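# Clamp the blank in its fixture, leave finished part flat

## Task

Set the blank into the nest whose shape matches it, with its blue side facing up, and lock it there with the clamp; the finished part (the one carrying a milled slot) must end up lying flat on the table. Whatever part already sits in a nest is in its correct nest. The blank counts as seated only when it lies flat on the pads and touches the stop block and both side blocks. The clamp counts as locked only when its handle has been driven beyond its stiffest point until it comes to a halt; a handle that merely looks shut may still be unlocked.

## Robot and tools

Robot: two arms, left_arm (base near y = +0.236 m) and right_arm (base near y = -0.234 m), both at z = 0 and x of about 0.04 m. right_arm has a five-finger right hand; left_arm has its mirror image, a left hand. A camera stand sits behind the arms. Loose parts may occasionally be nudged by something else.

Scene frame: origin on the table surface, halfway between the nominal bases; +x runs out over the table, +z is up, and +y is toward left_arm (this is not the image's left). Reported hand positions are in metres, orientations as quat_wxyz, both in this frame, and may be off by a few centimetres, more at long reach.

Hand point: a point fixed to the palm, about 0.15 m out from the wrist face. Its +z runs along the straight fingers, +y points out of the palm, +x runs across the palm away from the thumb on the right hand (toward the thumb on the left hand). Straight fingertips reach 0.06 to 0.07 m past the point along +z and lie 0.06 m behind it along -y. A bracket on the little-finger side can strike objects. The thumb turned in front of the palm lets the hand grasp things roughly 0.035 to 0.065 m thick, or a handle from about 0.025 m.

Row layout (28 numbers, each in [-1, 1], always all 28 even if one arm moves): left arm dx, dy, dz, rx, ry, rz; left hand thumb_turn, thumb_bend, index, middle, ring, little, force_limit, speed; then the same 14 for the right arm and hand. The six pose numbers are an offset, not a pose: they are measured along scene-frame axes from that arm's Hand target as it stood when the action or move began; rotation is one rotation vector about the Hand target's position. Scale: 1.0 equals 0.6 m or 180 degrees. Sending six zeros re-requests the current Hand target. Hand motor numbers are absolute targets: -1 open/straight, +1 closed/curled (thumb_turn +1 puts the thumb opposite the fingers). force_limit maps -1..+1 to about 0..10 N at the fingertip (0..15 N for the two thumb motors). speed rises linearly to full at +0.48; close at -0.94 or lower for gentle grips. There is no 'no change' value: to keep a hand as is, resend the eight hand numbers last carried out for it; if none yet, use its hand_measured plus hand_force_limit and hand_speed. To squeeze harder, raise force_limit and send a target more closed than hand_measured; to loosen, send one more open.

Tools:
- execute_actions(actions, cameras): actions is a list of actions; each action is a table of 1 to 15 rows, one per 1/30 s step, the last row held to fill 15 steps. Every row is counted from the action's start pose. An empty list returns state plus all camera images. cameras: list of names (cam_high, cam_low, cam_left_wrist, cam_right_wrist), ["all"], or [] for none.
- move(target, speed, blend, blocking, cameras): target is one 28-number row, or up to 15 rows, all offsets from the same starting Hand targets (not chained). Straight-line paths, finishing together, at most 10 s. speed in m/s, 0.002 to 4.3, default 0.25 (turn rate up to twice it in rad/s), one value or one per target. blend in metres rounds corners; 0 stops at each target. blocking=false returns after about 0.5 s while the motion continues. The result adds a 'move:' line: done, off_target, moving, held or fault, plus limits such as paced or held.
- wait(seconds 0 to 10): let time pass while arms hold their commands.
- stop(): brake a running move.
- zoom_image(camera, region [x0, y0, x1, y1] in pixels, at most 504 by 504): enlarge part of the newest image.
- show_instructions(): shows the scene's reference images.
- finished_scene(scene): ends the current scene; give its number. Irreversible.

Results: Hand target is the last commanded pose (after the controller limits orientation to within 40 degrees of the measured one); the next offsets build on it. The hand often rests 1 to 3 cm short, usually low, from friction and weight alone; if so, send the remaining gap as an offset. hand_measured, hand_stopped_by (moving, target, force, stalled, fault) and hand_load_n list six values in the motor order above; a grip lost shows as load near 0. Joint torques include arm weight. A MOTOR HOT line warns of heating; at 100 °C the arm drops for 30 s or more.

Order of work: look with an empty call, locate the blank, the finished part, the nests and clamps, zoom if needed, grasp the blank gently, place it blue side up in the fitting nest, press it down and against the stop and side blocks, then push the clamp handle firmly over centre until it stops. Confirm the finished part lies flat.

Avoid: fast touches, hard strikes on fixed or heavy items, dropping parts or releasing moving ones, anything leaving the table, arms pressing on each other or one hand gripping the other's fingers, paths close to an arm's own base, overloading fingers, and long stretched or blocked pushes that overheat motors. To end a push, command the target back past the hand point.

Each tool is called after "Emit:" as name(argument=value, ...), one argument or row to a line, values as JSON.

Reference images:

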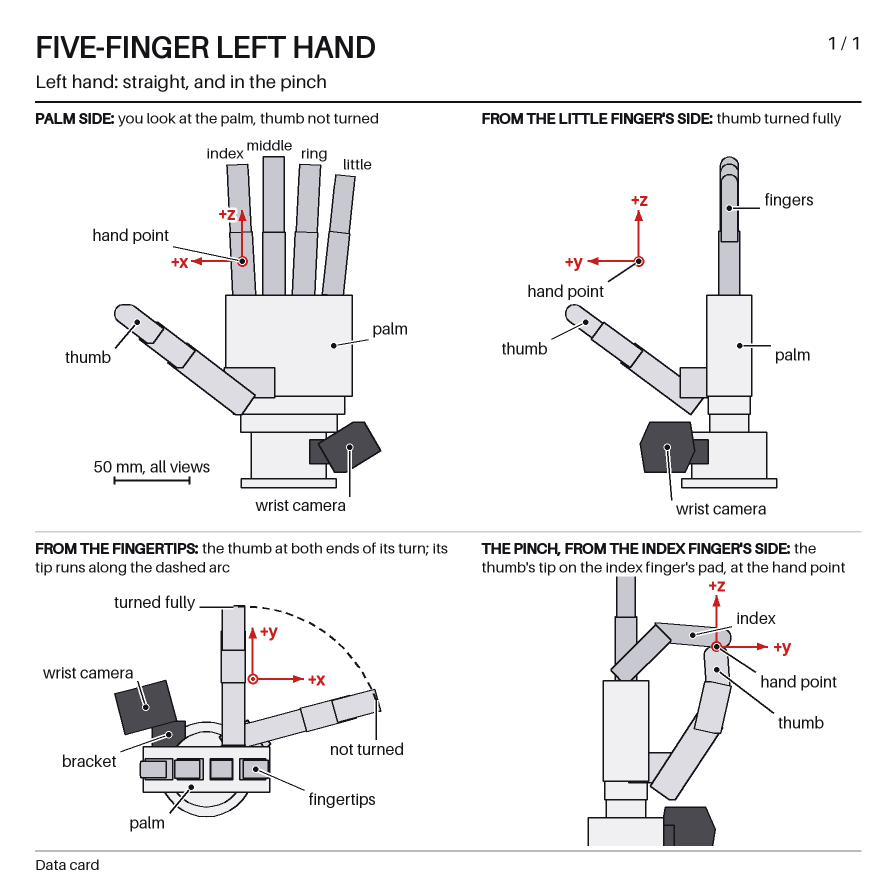

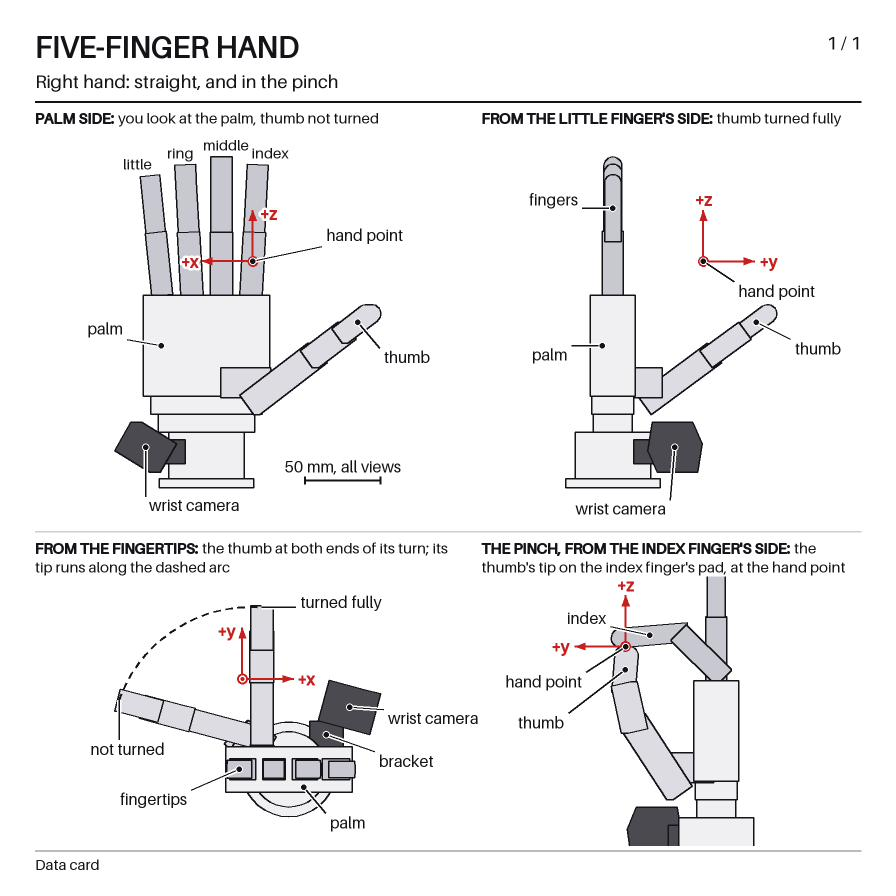

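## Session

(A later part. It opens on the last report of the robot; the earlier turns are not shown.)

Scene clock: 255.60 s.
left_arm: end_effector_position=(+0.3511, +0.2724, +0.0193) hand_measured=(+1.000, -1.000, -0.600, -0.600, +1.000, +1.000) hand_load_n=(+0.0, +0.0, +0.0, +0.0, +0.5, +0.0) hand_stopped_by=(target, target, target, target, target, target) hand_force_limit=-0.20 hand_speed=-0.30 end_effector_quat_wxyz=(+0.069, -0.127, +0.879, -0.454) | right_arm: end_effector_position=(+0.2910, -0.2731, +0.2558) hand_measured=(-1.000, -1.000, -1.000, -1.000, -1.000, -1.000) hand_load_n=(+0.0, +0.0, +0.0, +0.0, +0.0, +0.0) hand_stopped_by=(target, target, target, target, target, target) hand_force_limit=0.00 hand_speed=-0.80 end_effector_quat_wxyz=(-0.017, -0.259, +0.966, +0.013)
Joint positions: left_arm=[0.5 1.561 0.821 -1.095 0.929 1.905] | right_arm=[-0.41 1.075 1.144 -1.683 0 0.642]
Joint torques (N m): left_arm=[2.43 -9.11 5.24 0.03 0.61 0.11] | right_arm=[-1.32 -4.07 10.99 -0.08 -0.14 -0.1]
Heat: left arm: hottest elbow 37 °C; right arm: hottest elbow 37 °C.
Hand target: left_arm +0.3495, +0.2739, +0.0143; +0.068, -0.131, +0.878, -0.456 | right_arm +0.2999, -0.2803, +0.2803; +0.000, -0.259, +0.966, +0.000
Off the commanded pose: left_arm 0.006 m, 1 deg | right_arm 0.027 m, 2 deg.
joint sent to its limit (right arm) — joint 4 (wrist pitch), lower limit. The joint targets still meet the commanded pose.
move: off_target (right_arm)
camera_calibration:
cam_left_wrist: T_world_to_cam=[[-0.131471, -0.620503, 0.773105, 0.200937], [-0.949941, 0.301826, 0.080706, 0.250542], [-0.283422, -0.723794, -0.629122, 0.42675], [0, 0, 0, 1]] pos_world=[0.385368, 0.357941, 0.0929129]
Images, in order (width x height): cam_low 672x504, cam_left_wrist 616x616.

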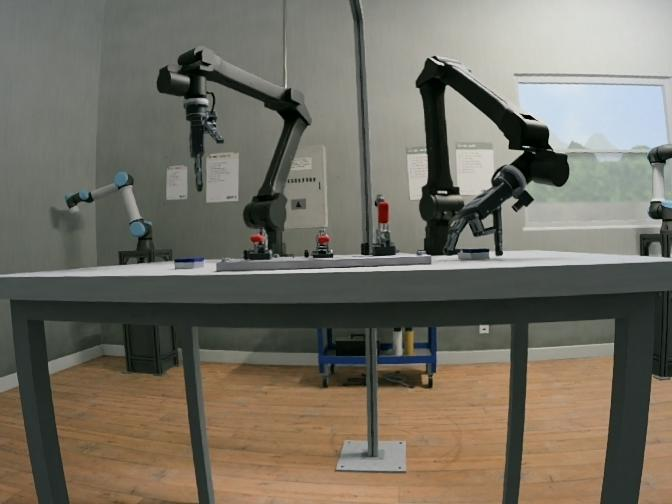

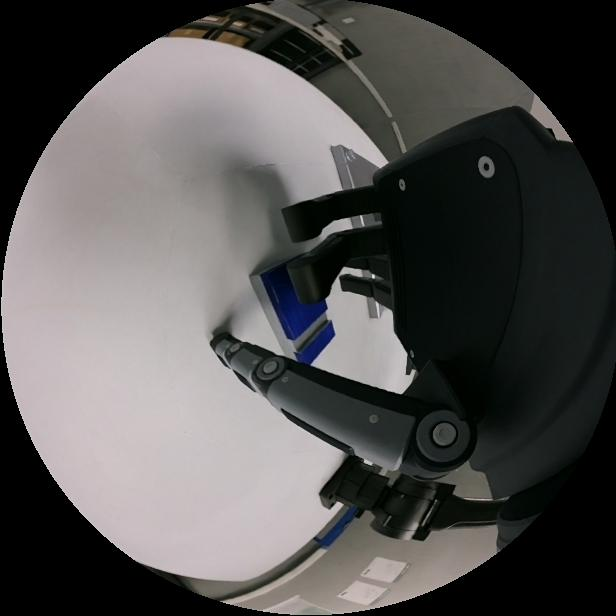

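Emit:
move(
  target=[
    [0,0.0,0.39,0,0,0,1,-1,-0.6,-0.6,1,1,-0.2,-0.3,-0.167,-0.3,0.033,0,0,0,-1,-1,-1,-1,-1,-1,0,-0.8],
    [0.05,-0.5,0.39,0,0,-0.056,1,-1,-0.6,-0.6,1,1,-0.2,-0.3,-0.167,-0.3,0.033,0,0,0,-1,-1,-1,-1,-1,-1,0,-0.8],
  ],
  cameras=["cam_high","cam_left_wrist","cam_low"],
  speed=[0.2,0.25],
)

Scene clock: 276.33 s.
left_arm: end_effector_position=(+0.3715, -0.0200, +0.2372) hand_measured=(+1.000, -1.000, -0.600, -0.600, +1.000, +1.000) hand_load_n=(+0.5, +0.0, +0.0, +0.0, +0.0, +0.0) hand_stopped_by=(target, target, target, target, target, target) hand_force_limit=-0.20 hand_speed=-0.30 end_effector_quat_wxyz=(+0.016, -0.060, +0.889, -0.455) | right_arm: end_effector_position=(+0.1963, -0.4473, +0.2806) hand_measured=(-1.000, -1.000, -1.000, -1.000, -1.000, -1.000) hand_load_n=(+0.0, +0.0, +0.0, +0.0, +0.0, +0.0) hand_stopped_by=(target, target, target, target, target, target) hand_force_limit=0.00 hand_speed=-0.80 end_effector_quat_wxyz=(+0.000, -0.259, +0.966, +0.001)
Joint positions: left_arm=[-0.34 1.236 1.109 -0.899 0.815 0.844] | right_arm=[-1.074 1.183 1.293 -1.683 -0.001 -0.02]
Joint torques (N m): left_arm=[1.08 -8.59 10.3 1.42 0.29 -0.01] | right_arm=[-0.97 -4.31 11.38 -0.21 -0.08 -0.12]
Heat: left arm: hottest elbow 35 °C; right arm: hottest elbow 38 °C.
Hand target: left_arm +0.3795, -0.0261, +0.2481; +0.028, -0.053, +0.886, -0.460 | right_arm +0.1997, -0.4603, +0.3001; +0.000, -0.258, +0.966, +0.000
Off the commanded pose: left_arm 0.015 m, 2 deg | right_arm 0.024 m, 0 deg.
joint sent to its limit (right arm) — joint 4 (wrist pitch), lower limit. The joint targets still meet the commanded pose.
move: off_target (left_arm, right_arm)
camera_calibration:
cam_left_wrist: T_world_to_cam=[[-0.208893, -0.594411, 0.776556, -0.117709], [-0.882345, 0.456973, 0.112438, 0.311139], [-0.4217, -0.661703, -0.619934, 0.408441], [0, 0, 0, 1]] pos_world=[0.422183, 0.0581175, 0.30963]
Images, in order (width x height): cam_high 672x504, cam_low 672x504, cam_left_wrist 616x616.

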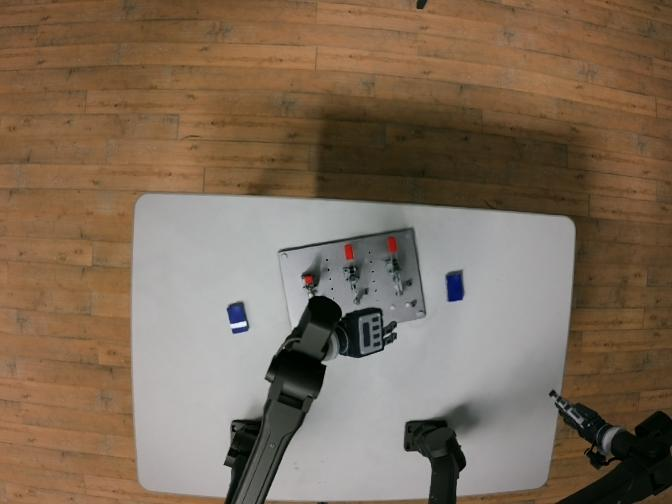

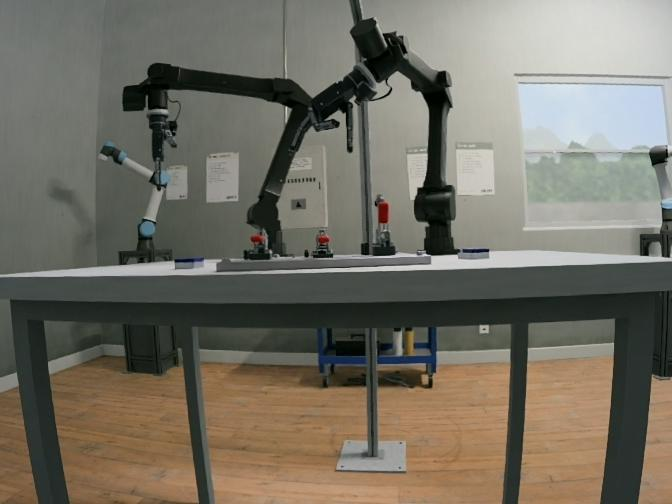

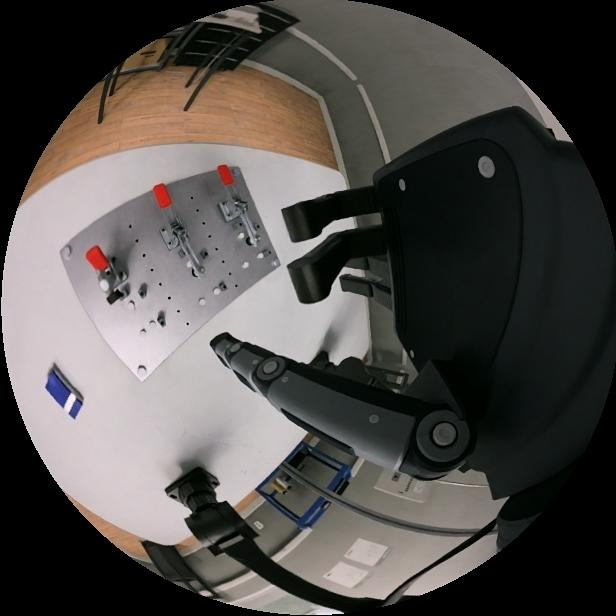

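Emit:
move(
  target=[
    [0.096,-0.428,0.0,0,0,0,1,-1,-0.6,-0.6,1,1,-0.2,-0.3,0,0,0,0,0,0,-1,-1,-1,-1,-1,-1,0,-0.8],
    [0.096,-0.428,-0.25,0,0,0,1,-1,-0.6,-0.6,1,1,-0.2,-0.3,0,0,0,0,0,0,-1,-1,-1,-1,-1,-1,0,-0.8],
  ],
  cameras=["cam_high","cam_left_wrist","cam_low"],
  speed=[0.2,0.2],
)

Emit:
zoom_image(
  camera="cam_high",
  region=[420, 250, 500, 330],
)

Emit:
zoom_image(
  camera="cam_low",
  region=[150, 190, 270, 280],
)

Emit:
zoom_image(
  camera="cam_left_wrist",
  region=[180, 180, 380, 380],
)

Scene clock: 280.93 s.
left_arm: end_effector_position=(+0.4350, -0.2782, +0.0964) hand_measured=(+1.000, -1.000, -0.600, -0.600, +1.000, +1.000) hand_load_n=(+0.0, +0.0, +0.0, +0.0, +0.0, +0.0) hand_stopped_by=(target, target, target, target, target, target) hand_force_limit=-0.20 hand_speed=-0.30 end_effector_quat_wxyz=(+0.024, -0.053, +0.888, -0.455) | right_arm: end_effector_position=(+0.1963, -0.4473, +0.2806) hand_measured=(-1.000, -1.000, -1.000, -1.000, -1.000, -1.000) hand_load_n=(-0.5, +0.0, +0.0, +0.0, +0.5, +0.0) hand_stopped_by=(target, target, target, target, target, target) hand_force_limit=0.00 hand_speed=-0.80 end_effector_quat_wxyz=(+0.000, -0.259, +0.966, +0.001)
Joint positions: left_arm=[-0.739 1.805 1.333 -0.286 0.554 0.455] | right_arm=[-1.074 1.183 1.293 -1.683 -0.001 -0.02]
Joint torques (N m): left_arm=[1.44 -17.67 8.38 1.85 0.08 -0.01] | right_arm=[-0.91 -4.66 11.25 -0.23 -0.06 -0.11]
Heat: left arm: hottest elbow 36 °C; right arm: hottest elbow 38 °C.
Hand target: left_arm +0.4373, -0.2829, +0.0983; +0.028, -0.053, +0.886, -0.460 | right_arm +0.1997, -0.4603, +0.3001; +0.000, -0.258, +0.966, +0.000
Off the commanded pose: left_arm 0.005 m, 1 deg | right_arm 0.024 m, 0 deg.
joint sent to its limit (right arm) — joint 4 (wrist pitch), lower limit. The joint targets still meet the commanded pose.
move: off_target (right_arm)
camera_calibration:
cam_left_wrist: T_world_to_cam=[[-0.226726, -0.593518, 0.772225, -0.140229], [-0.882782, 0.460179, 0.0944993, 0.50384], [-0.411449, -0.660281, -0.628282, 0.173721], [0, 0, 0, 1]] pos_world=[0.484464, -0.200381, 0.169822]
Images, in order (width x height): cam_high 672x504, cam_low 672x504, cam_left_wrist 616x616.

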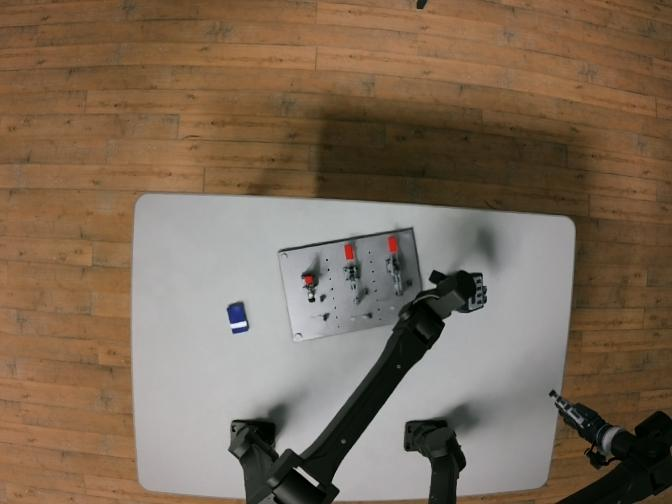

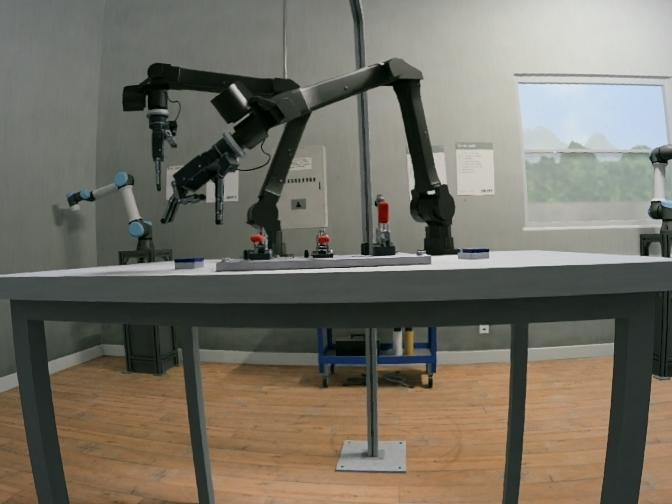

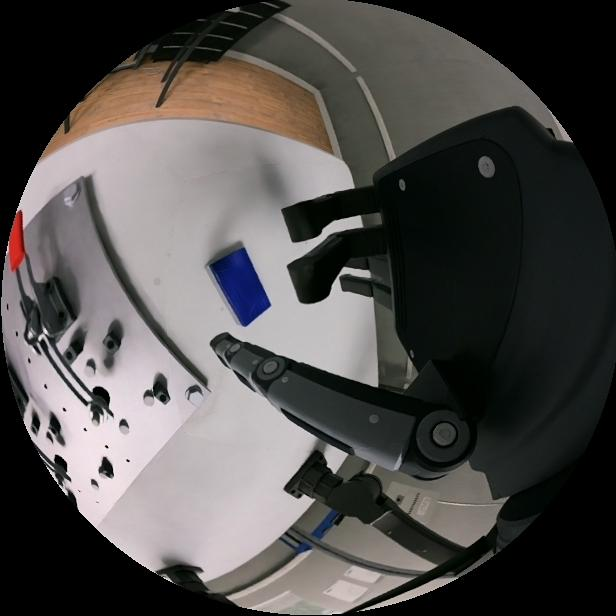

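Scaled by 6.300 from the camera's 672x504 image, which has a finer 960x720 frame.

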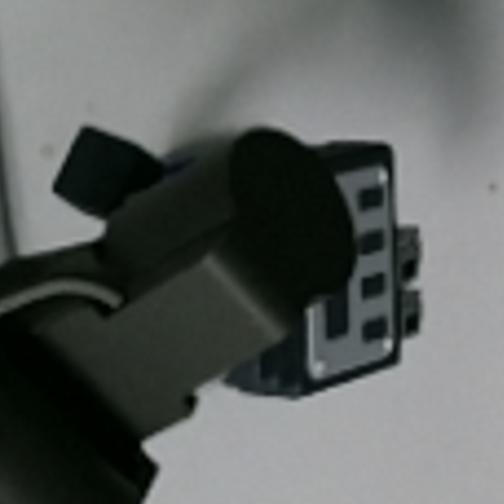

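Scaled by 4.200 from the camera's 672x504 image, which has a finer 960x720 frame.

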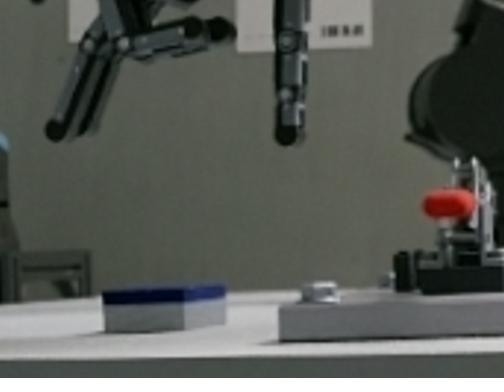

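Scaled by 2.520 from the camera's 616x616 image, which has a finer 880x880 frame.

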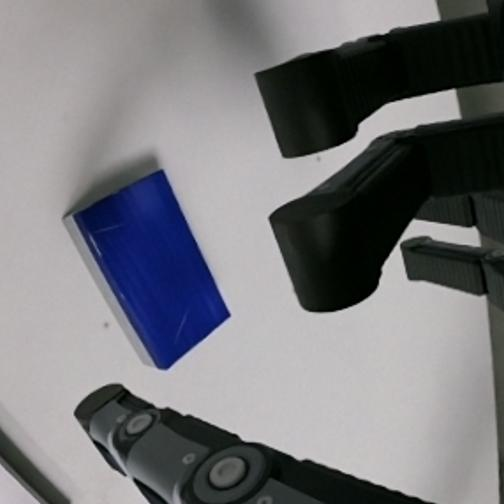

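Emit:
move(
  target=[
    [0.0117,0,-0.11,0,0,0,1,-1,-0.6,-0.6,1,1,-0.2,-0.3,0,0,0,0,0,0,-1,-1,-1,-1,-1,-1,0,-0.8],
  ],
  cameras=["cam_left_wrist","cam_low"],
  speed=0.1,
)

Emit:
zoom_image(
  camera="cam_low",
  region=[150, 210, 250, 280],
)

Emit:
zoom_image(
  camera="cam_left_wrist",
  region=[180, 180, 380, 380],
)

Scene clock: 286.60 s.
left_arm: end_effector_position=(+0.4393, -0.2827, +0.0355) hand_measured=(+1.000, -1.000, -0.600, -0.600, +1.000, +1.000) hand_load_n=(+0.0, +0.0, +0.0, +0.0, +0.0, +0.5) hand_stopped_by=(target, target, target, target, target, target) hand_force_limit=-0.20 hand_speed=-0.30 end_effector_quat_wxyz=(+0.025, -0.052, +0.887, -0.457) | right_arm: end_effector_position=(+0.1963, -0.4473, +0.2806) hand_measured=(-1.000, -1.000, -1.000, -1.000, -1.000, -1.000) hand_load_n=(+0.0, +0.0, +0.0, +0.5, +0.0, +0.0) hand_stopped_by=(target, target, target, target, target, target) hand_force_limit=0.00 hand_speed=-0.80 end_effector_quat_wxyz=(+0.000, -0.259, +0.966, +0.001)
Joint positions: left_arm=[-0.739 1.9 1.289 -0.141 0.556 0.455] | right_arm=[-1.074 1.183 1.293 -1.683 -0.001 -0.02]
Joint torques (N m): left_arm=[2.2 -17.85 7.65 1.89 0.26 0.06] | right_arm=[-1.73 -4.42 11.22 -0.4 -0.08 -0.09]
Heat: left arm: hottest elbow 36 °C; right arm: hottest elbow 39 °C.
Hand target: left_arm +0.4442, -0.2829, +0.0322; +0.028, -0.054, +0.886, -0.460 | right_arm +0.1997, -0.4603, +0.3001; +0.000, -0.258, +0.966, +0.000
Off the commanded pose: left_arm 0.006 m, 1 deg | right_arm 0.024 m, 0 deg.
joint sent to its limit (right arm) — joint 4 (wrist pitch), lower limit. The joint targets still meet the commanded pose.
move: off_target (right_arm)
camera_calibration:
cam_left_wrist: T_world_to_cam=[[-0.229848, -0.589709, 0.774217, -0.0924936], [-0.882406, 0.461837, 0.0898077, 0.515915], [-0.410523, -0.662532, -0.626516, 0.133183], [0, 0, 0, 1]] pos_world=[0.488662, -0.204576, 0.108718]
Images, in order (width x height): cam_low 672x504, cam_left_wrist 616x616.

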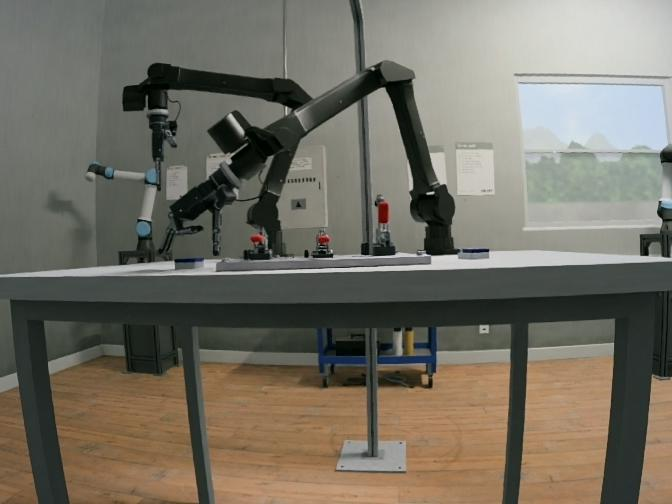

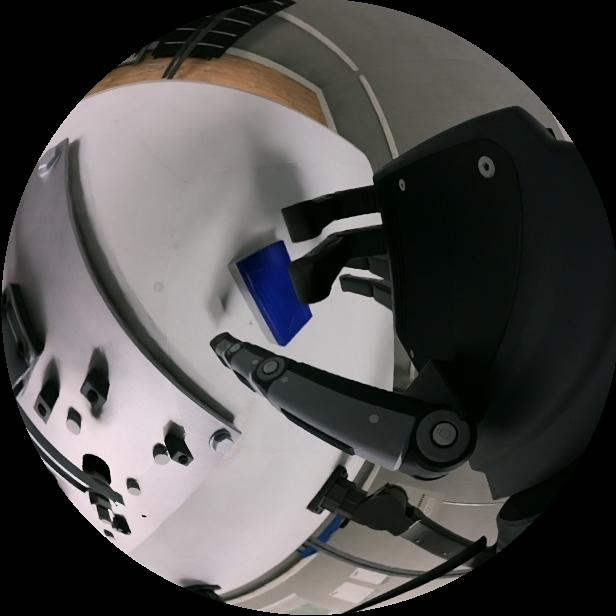

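Scaled by 5.040 from the camera's 672x504 image, which has a finer 960x720 frame.

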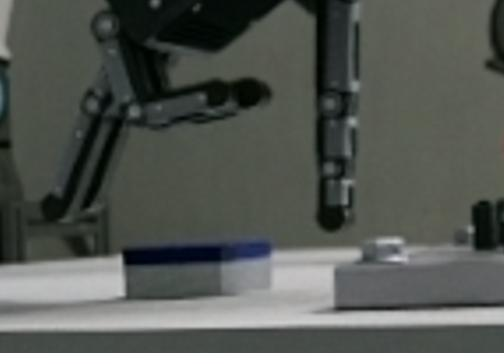

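Scaled by 2.520 from the camera's 616x616 image, which has a finer 880x880 frame.

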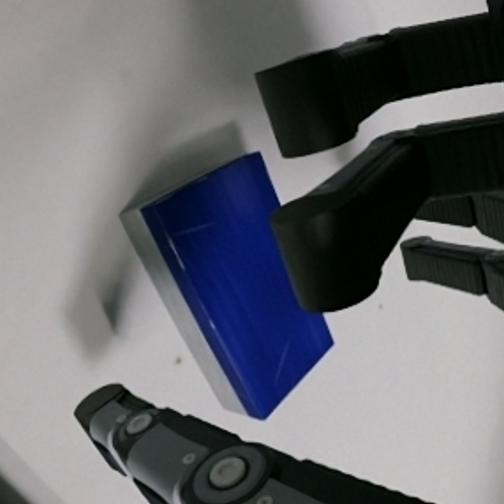

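Emit:
move(
  target=[
    [0.0,0,-0.027,0,0,0,1,-1,-0.6,-0.6,1,1,-0.2,-0.3,0,0,0,0,0,0,-1,-1,-1,-1,-1,-1,0,-0.8],
  ],
  cameras=["cam_left_wrist","cam_low","cam_high"],
  speed=0.05,
)

Emit:
zoom_image(
  camera="cam_low",
  region=[150, 210, 250, 280],
)

Emit:
zoom_image(
  camera="cam_left_wrist",
  region=[180, 180, 380, 380],
)

Emit:
zoom_image(
  camera="cam_high",
  region=[420, 250, 500, 330],
)

Scene clock: 290.47 s.
left_arm: end_effector_position=(+0.4405, -0.2838, +0.0225) hand_measured=(+1.000, -1.000, -0.600, -0.600, +1.000, +1.000) hand_load_n=(+0.0, +0.0, +0.0, +0.0, +0.0, +0.5) hand_stopped_by=(target, target, target, target, target, target) hand_force_limit=-0.20 hand_speed=-0.30 end_effector_quat_wxyz=(+0.027, -0.051, +0.886, -0.459) | right_arm: end_effector_position=(+0.1963, -0.4473, +0.2806) hand_measured=(-1.000, -1.000, -1.000, -1.000, -1.000, -1.000) hand_load_n=(-0.5, +0.0, +0.0, +0.0, +0.0, +0.0) hand_stopped_by=(target, target, target, target, target, target) hand_force_limit=0.00 hand_speed=-0.80 end_effector_quat_wxyz=(+0.000, -0.259, +0.966, +0.001)
Joint positions: left_arm=[-0.739 1.921 1.279 -0.104 0.556 0.455] | right_arm=[-1.074 1.183 1.293 -1.683 -0.001 -0.02]
Joint torques (N m): left_arm=[2.2 -17.67 7.36 1.81 0.25 0.06] | right_arm=[-1.96 -5.3 11.04 -0.14 -0.07 -0.07]
Heat: left arm: hottest elbow 36 °C; right arm: hottest elbow 39 °C.
Hand target: left_arm +0.4443, -0.2829, +0.0161; +0.028, -0.053, +0.886, -0.460 | right_arm +0.1997, -0.4603, +0.3001; +0.000, -0.258, +0.966, +0.000
Off the commanded pose: left_arm 0.008 m, 0 deg | right_arm 0.024 m, 0 deg.
joint sent to its limit (right arm) — joint 4 (wrist pitch), lower limit. The joint targets still meet the commanded pose.
move: off_target (right_arm)
camera_calibration:
cam_left_wrist: T_world_to_cam=[[-0.233359, -0.586423, 0.775662, -0.0803792], [-0.882795, 0.462214, 0.0838568, 0.518998], [-0.407697, -0.665182, -0.625552, 0.122752], [0, 0, 0, 1]] pos_world=[0.489457, -0.205371, 0.0956137]
Images, in order (width x height): cam_high 672x504, cam_low 672x504, cam_left_wrist 616x616.

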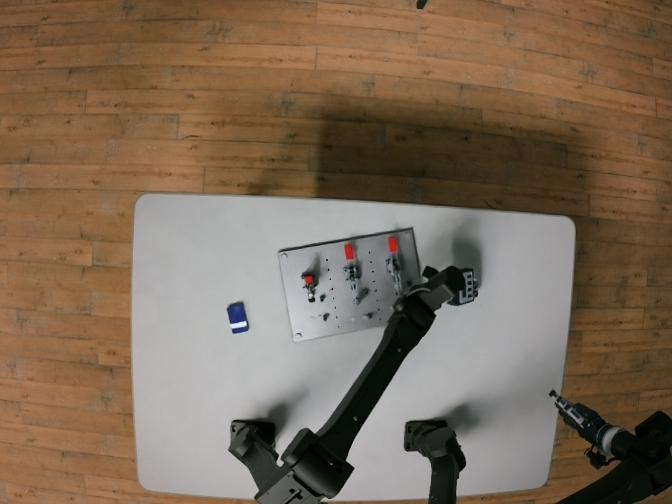

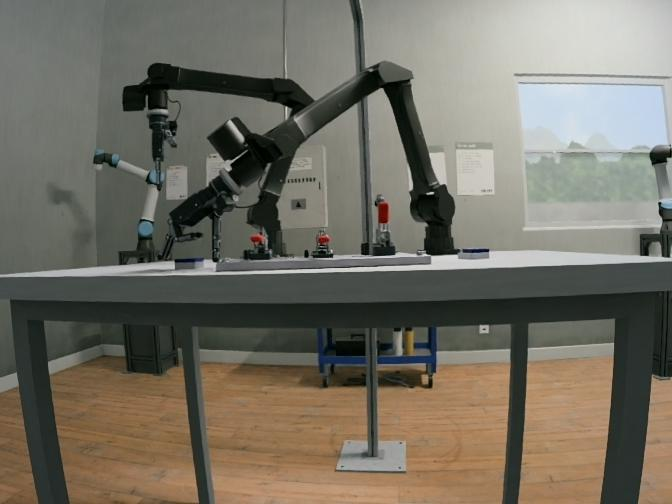

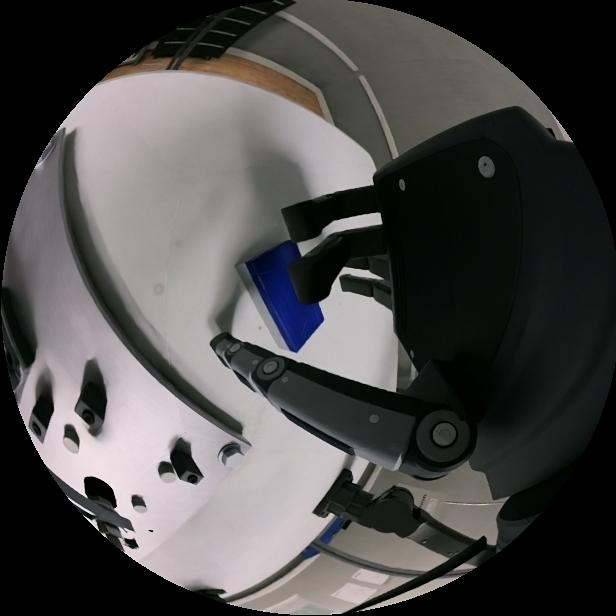

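Scaled by 5.040 from the camera's 672x504 image, which has a finer 960x720 frame.

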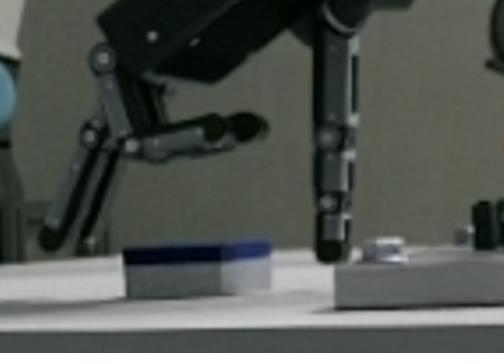

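Scaled by 2.520 from the camera's 616x616 image, which has a finer 880x880 frame.

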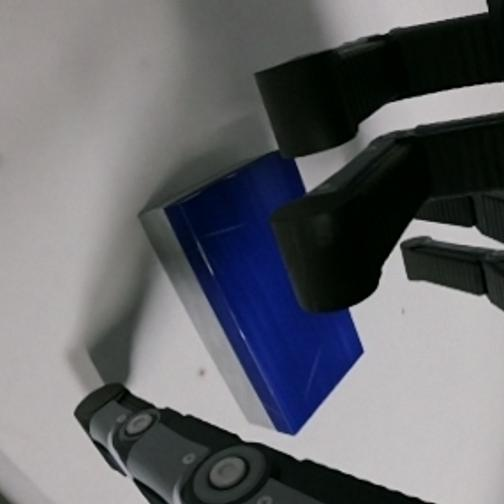

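Scaled by 6.300 from the camera's 672x504 image, which has a finer 960x720 frame.

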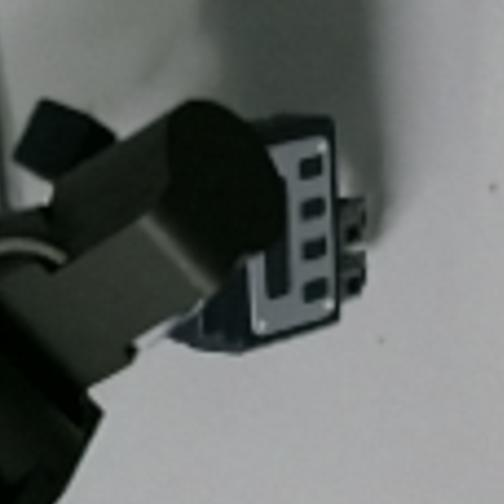

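Emit:
move(
  target=[
    [0.002,0.01,-0.009,0,0,0,1,-1,-0.6,-0.6,1,1,-0.2,-0.3,0,0,0,0,0,0,-1,-1,-1,-1,-1,-1,0,-0.8],
    [0.002,0.01,-0.009,0,0,0,1,-0.6,-0.3,-0.3,1,1,-0.2,-0.6,0,0,0,0,0,0,-1,-1,-1,-1,-1,-1,0,-0.8],
  ],
  cameras=["cam_left_wrist","cam_low"],
  speed=0.05,
)

Emit:
zoom_image(
  camera="cam_low",
  region=[150, 210, 250, 280],
)

Emit:
zoom_image(
  camera="cam_left_wrist",
  region=[180, 180, 380, 380],
)

Scene clock: 295.83 s.
left_arm: end_effector_position=(+0.4406, -0.2800, +0.0195) hand_measured=(+1.000, -0.600, -0.300, -0.300, +1.000, +1.000) hand_load_n=(+0.0, +0.0, +0.0, +0.0, +0.0, +0.0) hand_stopped_by=(target, target, target, target, target, target) hand_force_limit=-0.20 hand_speed=-0.60 end_effector_quat_wxyz=(+0.026, -0.052, +0.885, -0.461) | right_arm: end_effector_position=(+0.1963, -0.4473, +0.2806) hand_measured=(-1.000, -1.000, -1.000, -1.000, -1.000, -1.000) hand_load_n=(+0.0, +0.0, +0.0, +0.0, +0.0, +0.0) hand_stopped_by=(target, target, target, target, target, target) hand_force_limit=0.00 hand_speed=-0.80 end_effector_quat_wxyz=(+0.000, -0.259, +0.966, +0.001)
Joint positions: left_arm=[-0.733 1.921 1.267 -0.091 0.563 0.455] | right_arm=[-1.074 1.183 1.293 -1.683 -0.001 -0.02]
Joint torques (N m): left_arm=[2.43 -17.44 7.17 1.84 0.25 0.12] | right_arm=[-1.55 -4.54 10.96 -0.12 -0.17 -0.16]
Heat: left arm: hottest elbow 36 °C; right arm: hottest elbow 39 °C.
Hand target: left_arm +0.4453, -0.2769, +0.0107; +0.028, -0.053, +0.886, -0.460 | right_arm +0.1997, -0.4603, +0.3001; +0.000, -0.258, +0.966, +0.000
Off the commanded pose: left_arm 0.011 m, 0 deg | right_arm 0.024 m, 0 deg.
joint sent to its limit (right arm) — joint 4 (wrist pitch), lower limit. The joint targets still meet the commanded pose.
move: off_target (left_arm, right_arm)
camera_calibration:
cam_left_wrist: T_world_to_cam=[[-0.230706, -0.583617, 0.778567, -0.0762898], [-0.883057, 0.46162, 0.0843637, 0.517527], [-0.408638, -0.668056, -0.621865, 0.122979], [0, 0, 0, 1]] pos_world=[0.489659, -0.201268, 0.0922128]
Images, in order (width x height): cam_low 672x504, cam_left_wrist 616x616.

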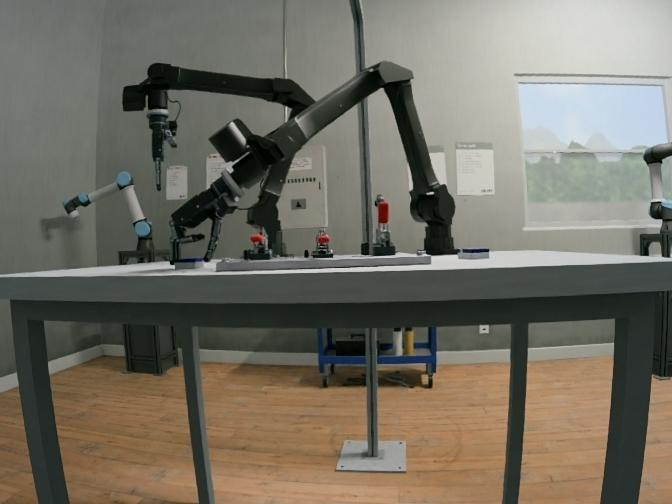

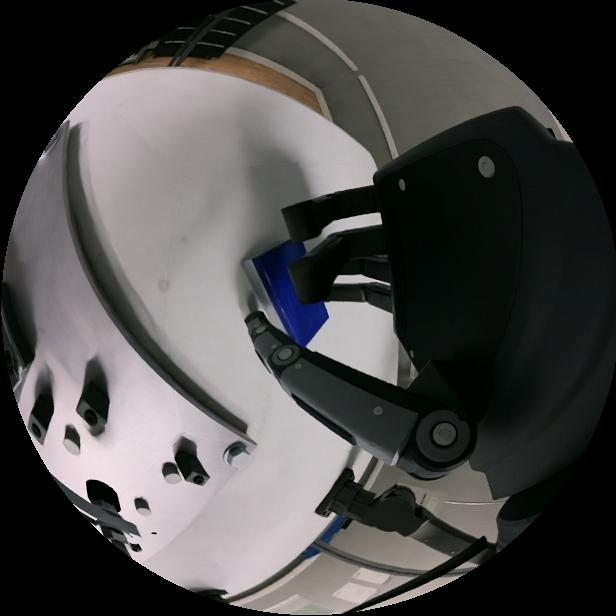

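Scaled by 5.040 from the camera's 672x504 image, which has a finer 960x720 frame.

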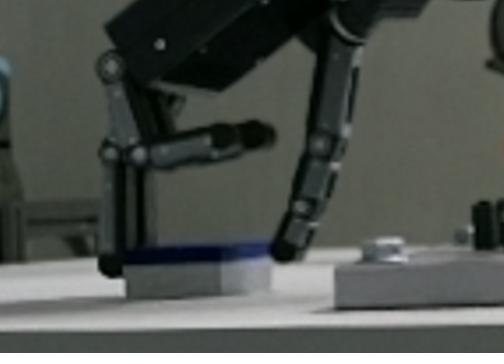

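Scaled by 2.520 from the camera's 616x616 image, which has a finer 880x880 frame.

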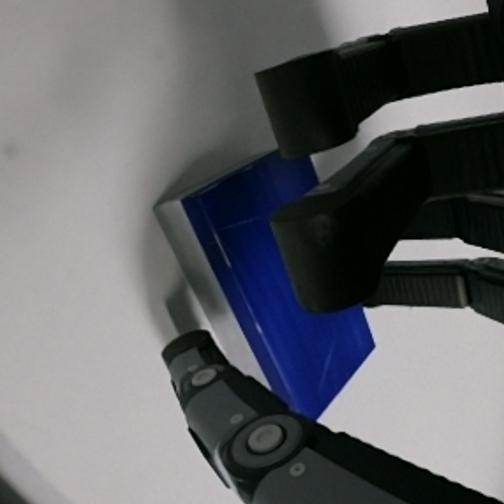

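Emit:
move(
  target=[
    [0.0,0.0,-0.013,0,0,0,1,-0.6,-0.3,-0.3,1,1,-0.2,-0.6,0,0,0,0,0,0,-1,-1,-1,-1,-1,-1,0,-0.8],
    [0.0,0.0,-0.013,0,0,0,1,-0.2,-0.05,-0.05,1,1,0.2,-0.85,0,0,0,0,0,0,-1,-1,-1,-1,-1,-1,0,-0.8],
  ],
  cameras=["cam_left_wrist","cam_low"],
  speed=0.05,
)

Emit:
zoom_image(
  camera="cam_low",
  region=[150, 210, 250, 280],
)

Emit:
zoom_image(
  camera="cam_left_wrist",
  region=[180, 180, 380, 380],
)

Scene clock: 299.03 s.
left_arm: end_effector_position=(+0.4408, -0.2807, +0.0129) hand_measured=(+1.000, -0.502, -0.096, -0.108, +1.000, +1.000) hand_load_n=(-1.5, +10.0, +6.0, +5.0, +0.0, +0.0) hand_stopped_by=(target, force, force, force, target, target) hand_force_limit=0.20 hand_speed=-0.85 end_effector_quat_wxyz=(+0.027, -0.051, +0.884, -0.463) | right_arm: end_effector_position=(+0.1963, -0.4473, +0.2806) hand_measured=(-1.000, -1.000, -1.000, -1.000, -1.000, -1.000) hand_load_n=(+0.0, +0.0, +0.0, +0.0, +0.0, +0.0) hand_stopped_by=(target, target, target, target, target, target) hand_force_limit=0.00 hand_speed=-0.80 end_effector_quat_wxyz=(+0.000, -0.259, +0.966, +0.001)
Joint positions: left_arm=[-0.733 1.933 1.262 -0.07 0.565 0.455] | right_arm=[-1.074 1.183 1.293 -1.683 -0.001 -0.02]
Joint torques (N m): left_arm=[2.43 -17.32 7.13 1.69 0.16 0.12] | right_arm=[-2.02 -4.95 11.14 -0.05 -0.09 -0.09]
Heat: left arm: hottest elbow 36 °C; right arm: hottest elbow 39 °C.
Hand target: left_arm +0.4452, -0.2769, +0.0028; +0.028, -0.053, +0.886, -0.460 | right_arm +0.1997, -0.4603, +0.3001; +0.000, -0.258, +0.966, +0.000
Off the commanded pose: left_arm 0.012 m, 0 deg | right_arm 0.024 m, 0 deg.
joint sent to its limit (right arm) — joint 4 (wrist pitch), lower limit. The joint targets still meet the commanded pose.
move: off_target (left_arm, right_arm); target 2's new numbers were sent with left_arm's hand 0.011 m and 0 deg from that target
camera_calibration:
cam_left_wrist: T_world_to_cam=[[-0.23344, -0.579946, 0.780493, -0.0693206], [-0.88249, 0.463411, 0.080391, 0.518927], [-0.408311, -0.67001, -0.619974, 0.117783], [0, 0, 0, 1]] pos_world=[0.489858, -0.201763, 0.0854095]
Images, in order (width x height): cam_low 672x504, cam_left_wrist 616x616.

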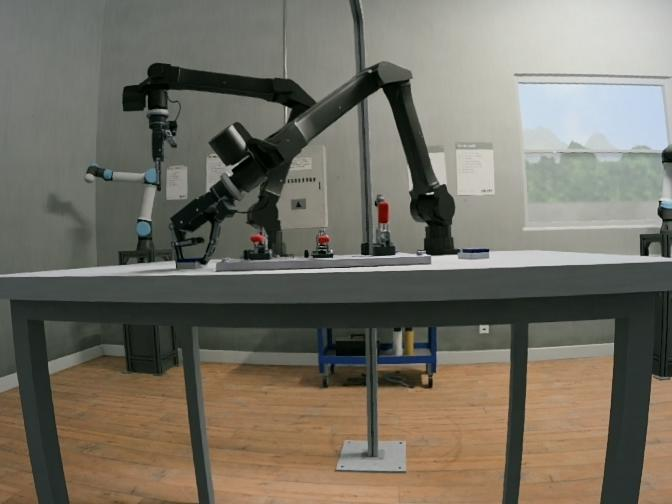

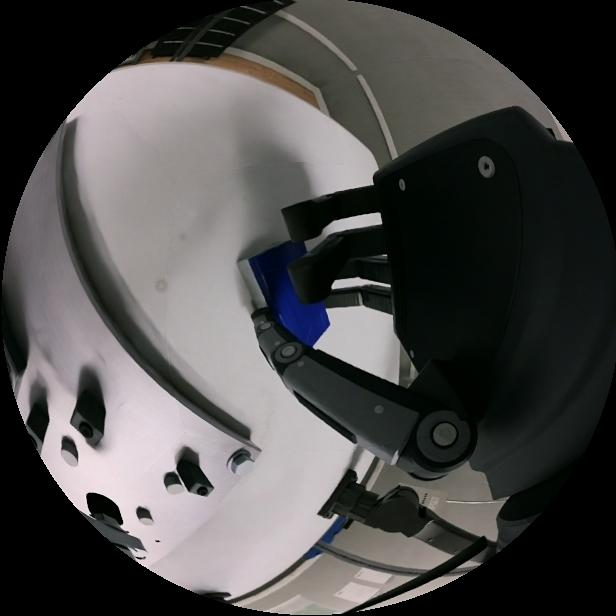

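Scaled by 5.040 from the camera's 672x504 image, which has a finer 960x720 frame.

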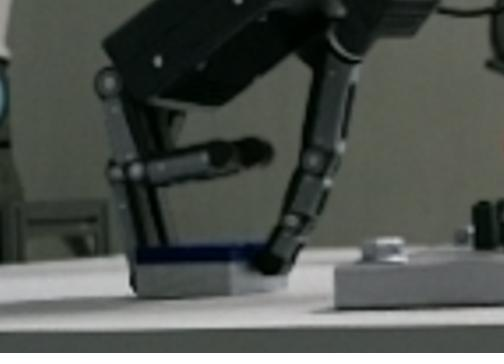

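Scaled by 2.520 from the camera's 616x616 image, which has a finer 880x880 frame.

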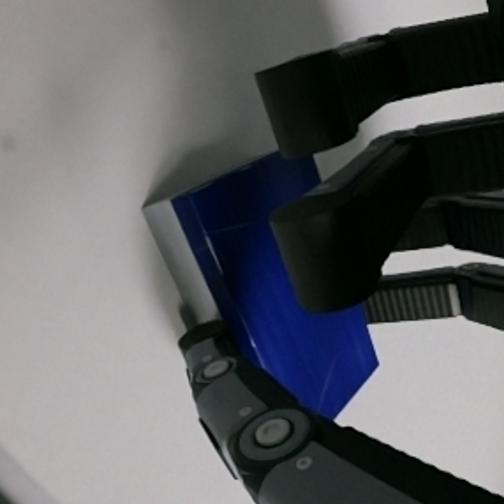

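Emit:
move(
  target=[
    [0.0,0.0,0.13,0,0,0,1,-0.2,-0.05,-0.05,1,1,0.2,-0.85,0,0,0,0,0,0,-1,-1,-1,-1,-1,-1,0,-0.8],
  ],
  cameras=["cam_left_wrist","cam_low"],
  speed=0.06,
)

Emit:
zoom_image(
  camera="cam_low",
  region=[150, 190, 250, 280],
)

Emit:
zoom_image(
  camera="cam_left_wrist",
  region=[180, 180, 380, 380],
)

Scene clock: 301.87 s.
left_arm: end_effector_position=(+0.4207, -0.2614, +0.0381) hand_measured=(+1.000, -0.502, -0.096, -0.108, +1.000, +1.000) hand_load_n=(-1.5, +10.5, +5.5, +4.5, +0.0, +0.0) hand_stopped_by=(target, force, force, force, target, target) hand_force_limit=0.20 hand_speed=-0.85 end_effector_quat_wxyz=(-0.001, -0.065, +0.899, -0.433) | right_arm: end_effector_position=(+0.1963, -0.4473, +0.2806) hand_measured=(-1.000, -1.000, -1.000, -1.000, -1.000, -1.000) hand_load_n=(+0.0, +0.0, +0.5, +0.0, +0.0, +0.0) hand_stopped_by=(target, target, target, target, target, target) hand_force_limit=0.00 hand_speed=-0.80 end_effector_quat_wxyz=(+0.000, -0.259, +0.966, +0.001)
Joint positions: left_arm=[-0.733 1.859 1.262 -0.236 0.564 0.459] | right_arm=[-1.074 1.183 1.293 -1.683 -0.001 -0.02]
Joint torques (N m): left_arm=[2.43 -21.01 11.55 1.07 0.2 0.09] | right_arm=[-1.14 -4.42 11.23 -0.2 -0.13 -0.09]
Heat: left arm: hottest elbow 37 °C; right arm: hottest elbow 39 °C.
Hand target: left_arm +0.4454, -0.2768, +0.0808; +0.028, -0.053, +0.886, -0.460 | right_arm +0.1997, -0.4603, +0.3001; +0.000, -0.258, +0.966, +0.000
Off the commanded pose: left_arm 0.052 m, 5 deg | right_arm 0.024 m, 0 deg.
joint sent to its limit (right arm) — joint 4 (wrist pitch), lower limit. The joint targets still meet the commanded pose.
move: off_target (left_arm, right_arm)
camera_calibration:
cam_left_wrist: T_world_to_cam=[[-0.184385, -0.628346, 0.755767, -0.11472], [-0.873973, 0.4566, 0.166395, 0.481472], [-0.449637, -0.629839, -0.633348, 0.166544], [0, 0, 0, 1]] pos_world=[0.474526, -0.187028, 0.112068]
Images, in order (width x height): cam_low 672x504, cam_left_wrist 616x616.

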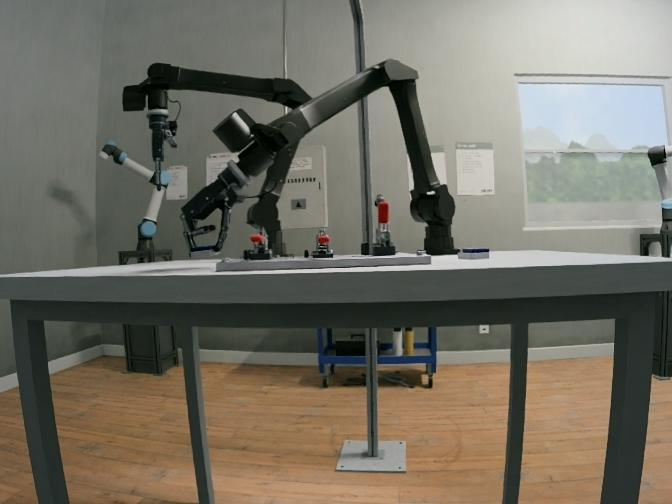

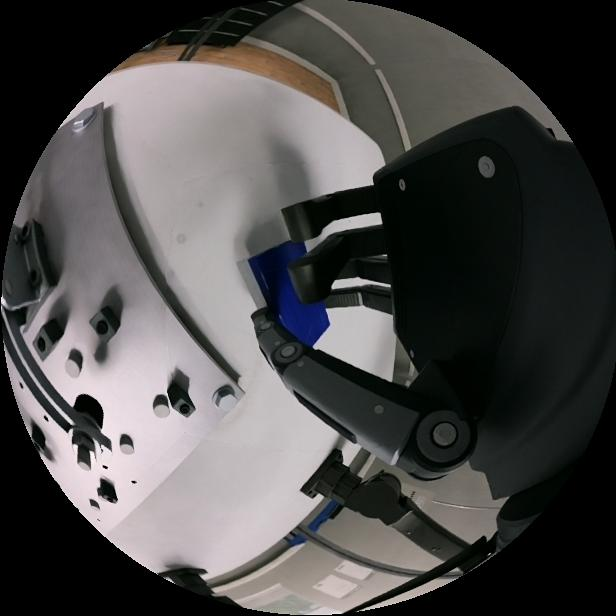

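Scaled by 5.040 from the camera's 672x504 image, which has a finer 960x720 frame.

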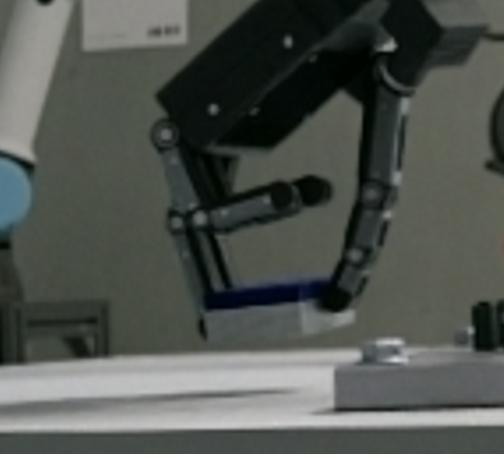

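Scaled by 2.520 from the camera's 616x616 image, which has a finer 880x880 frame.

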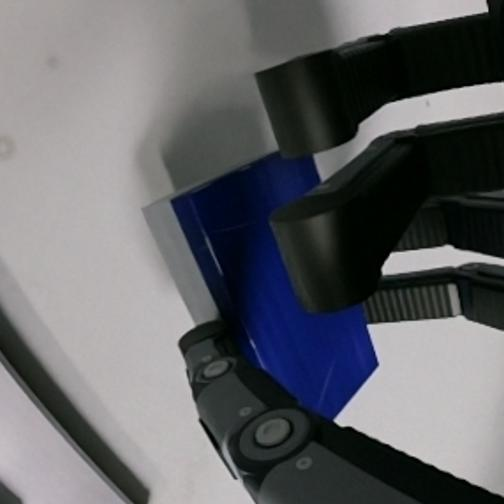

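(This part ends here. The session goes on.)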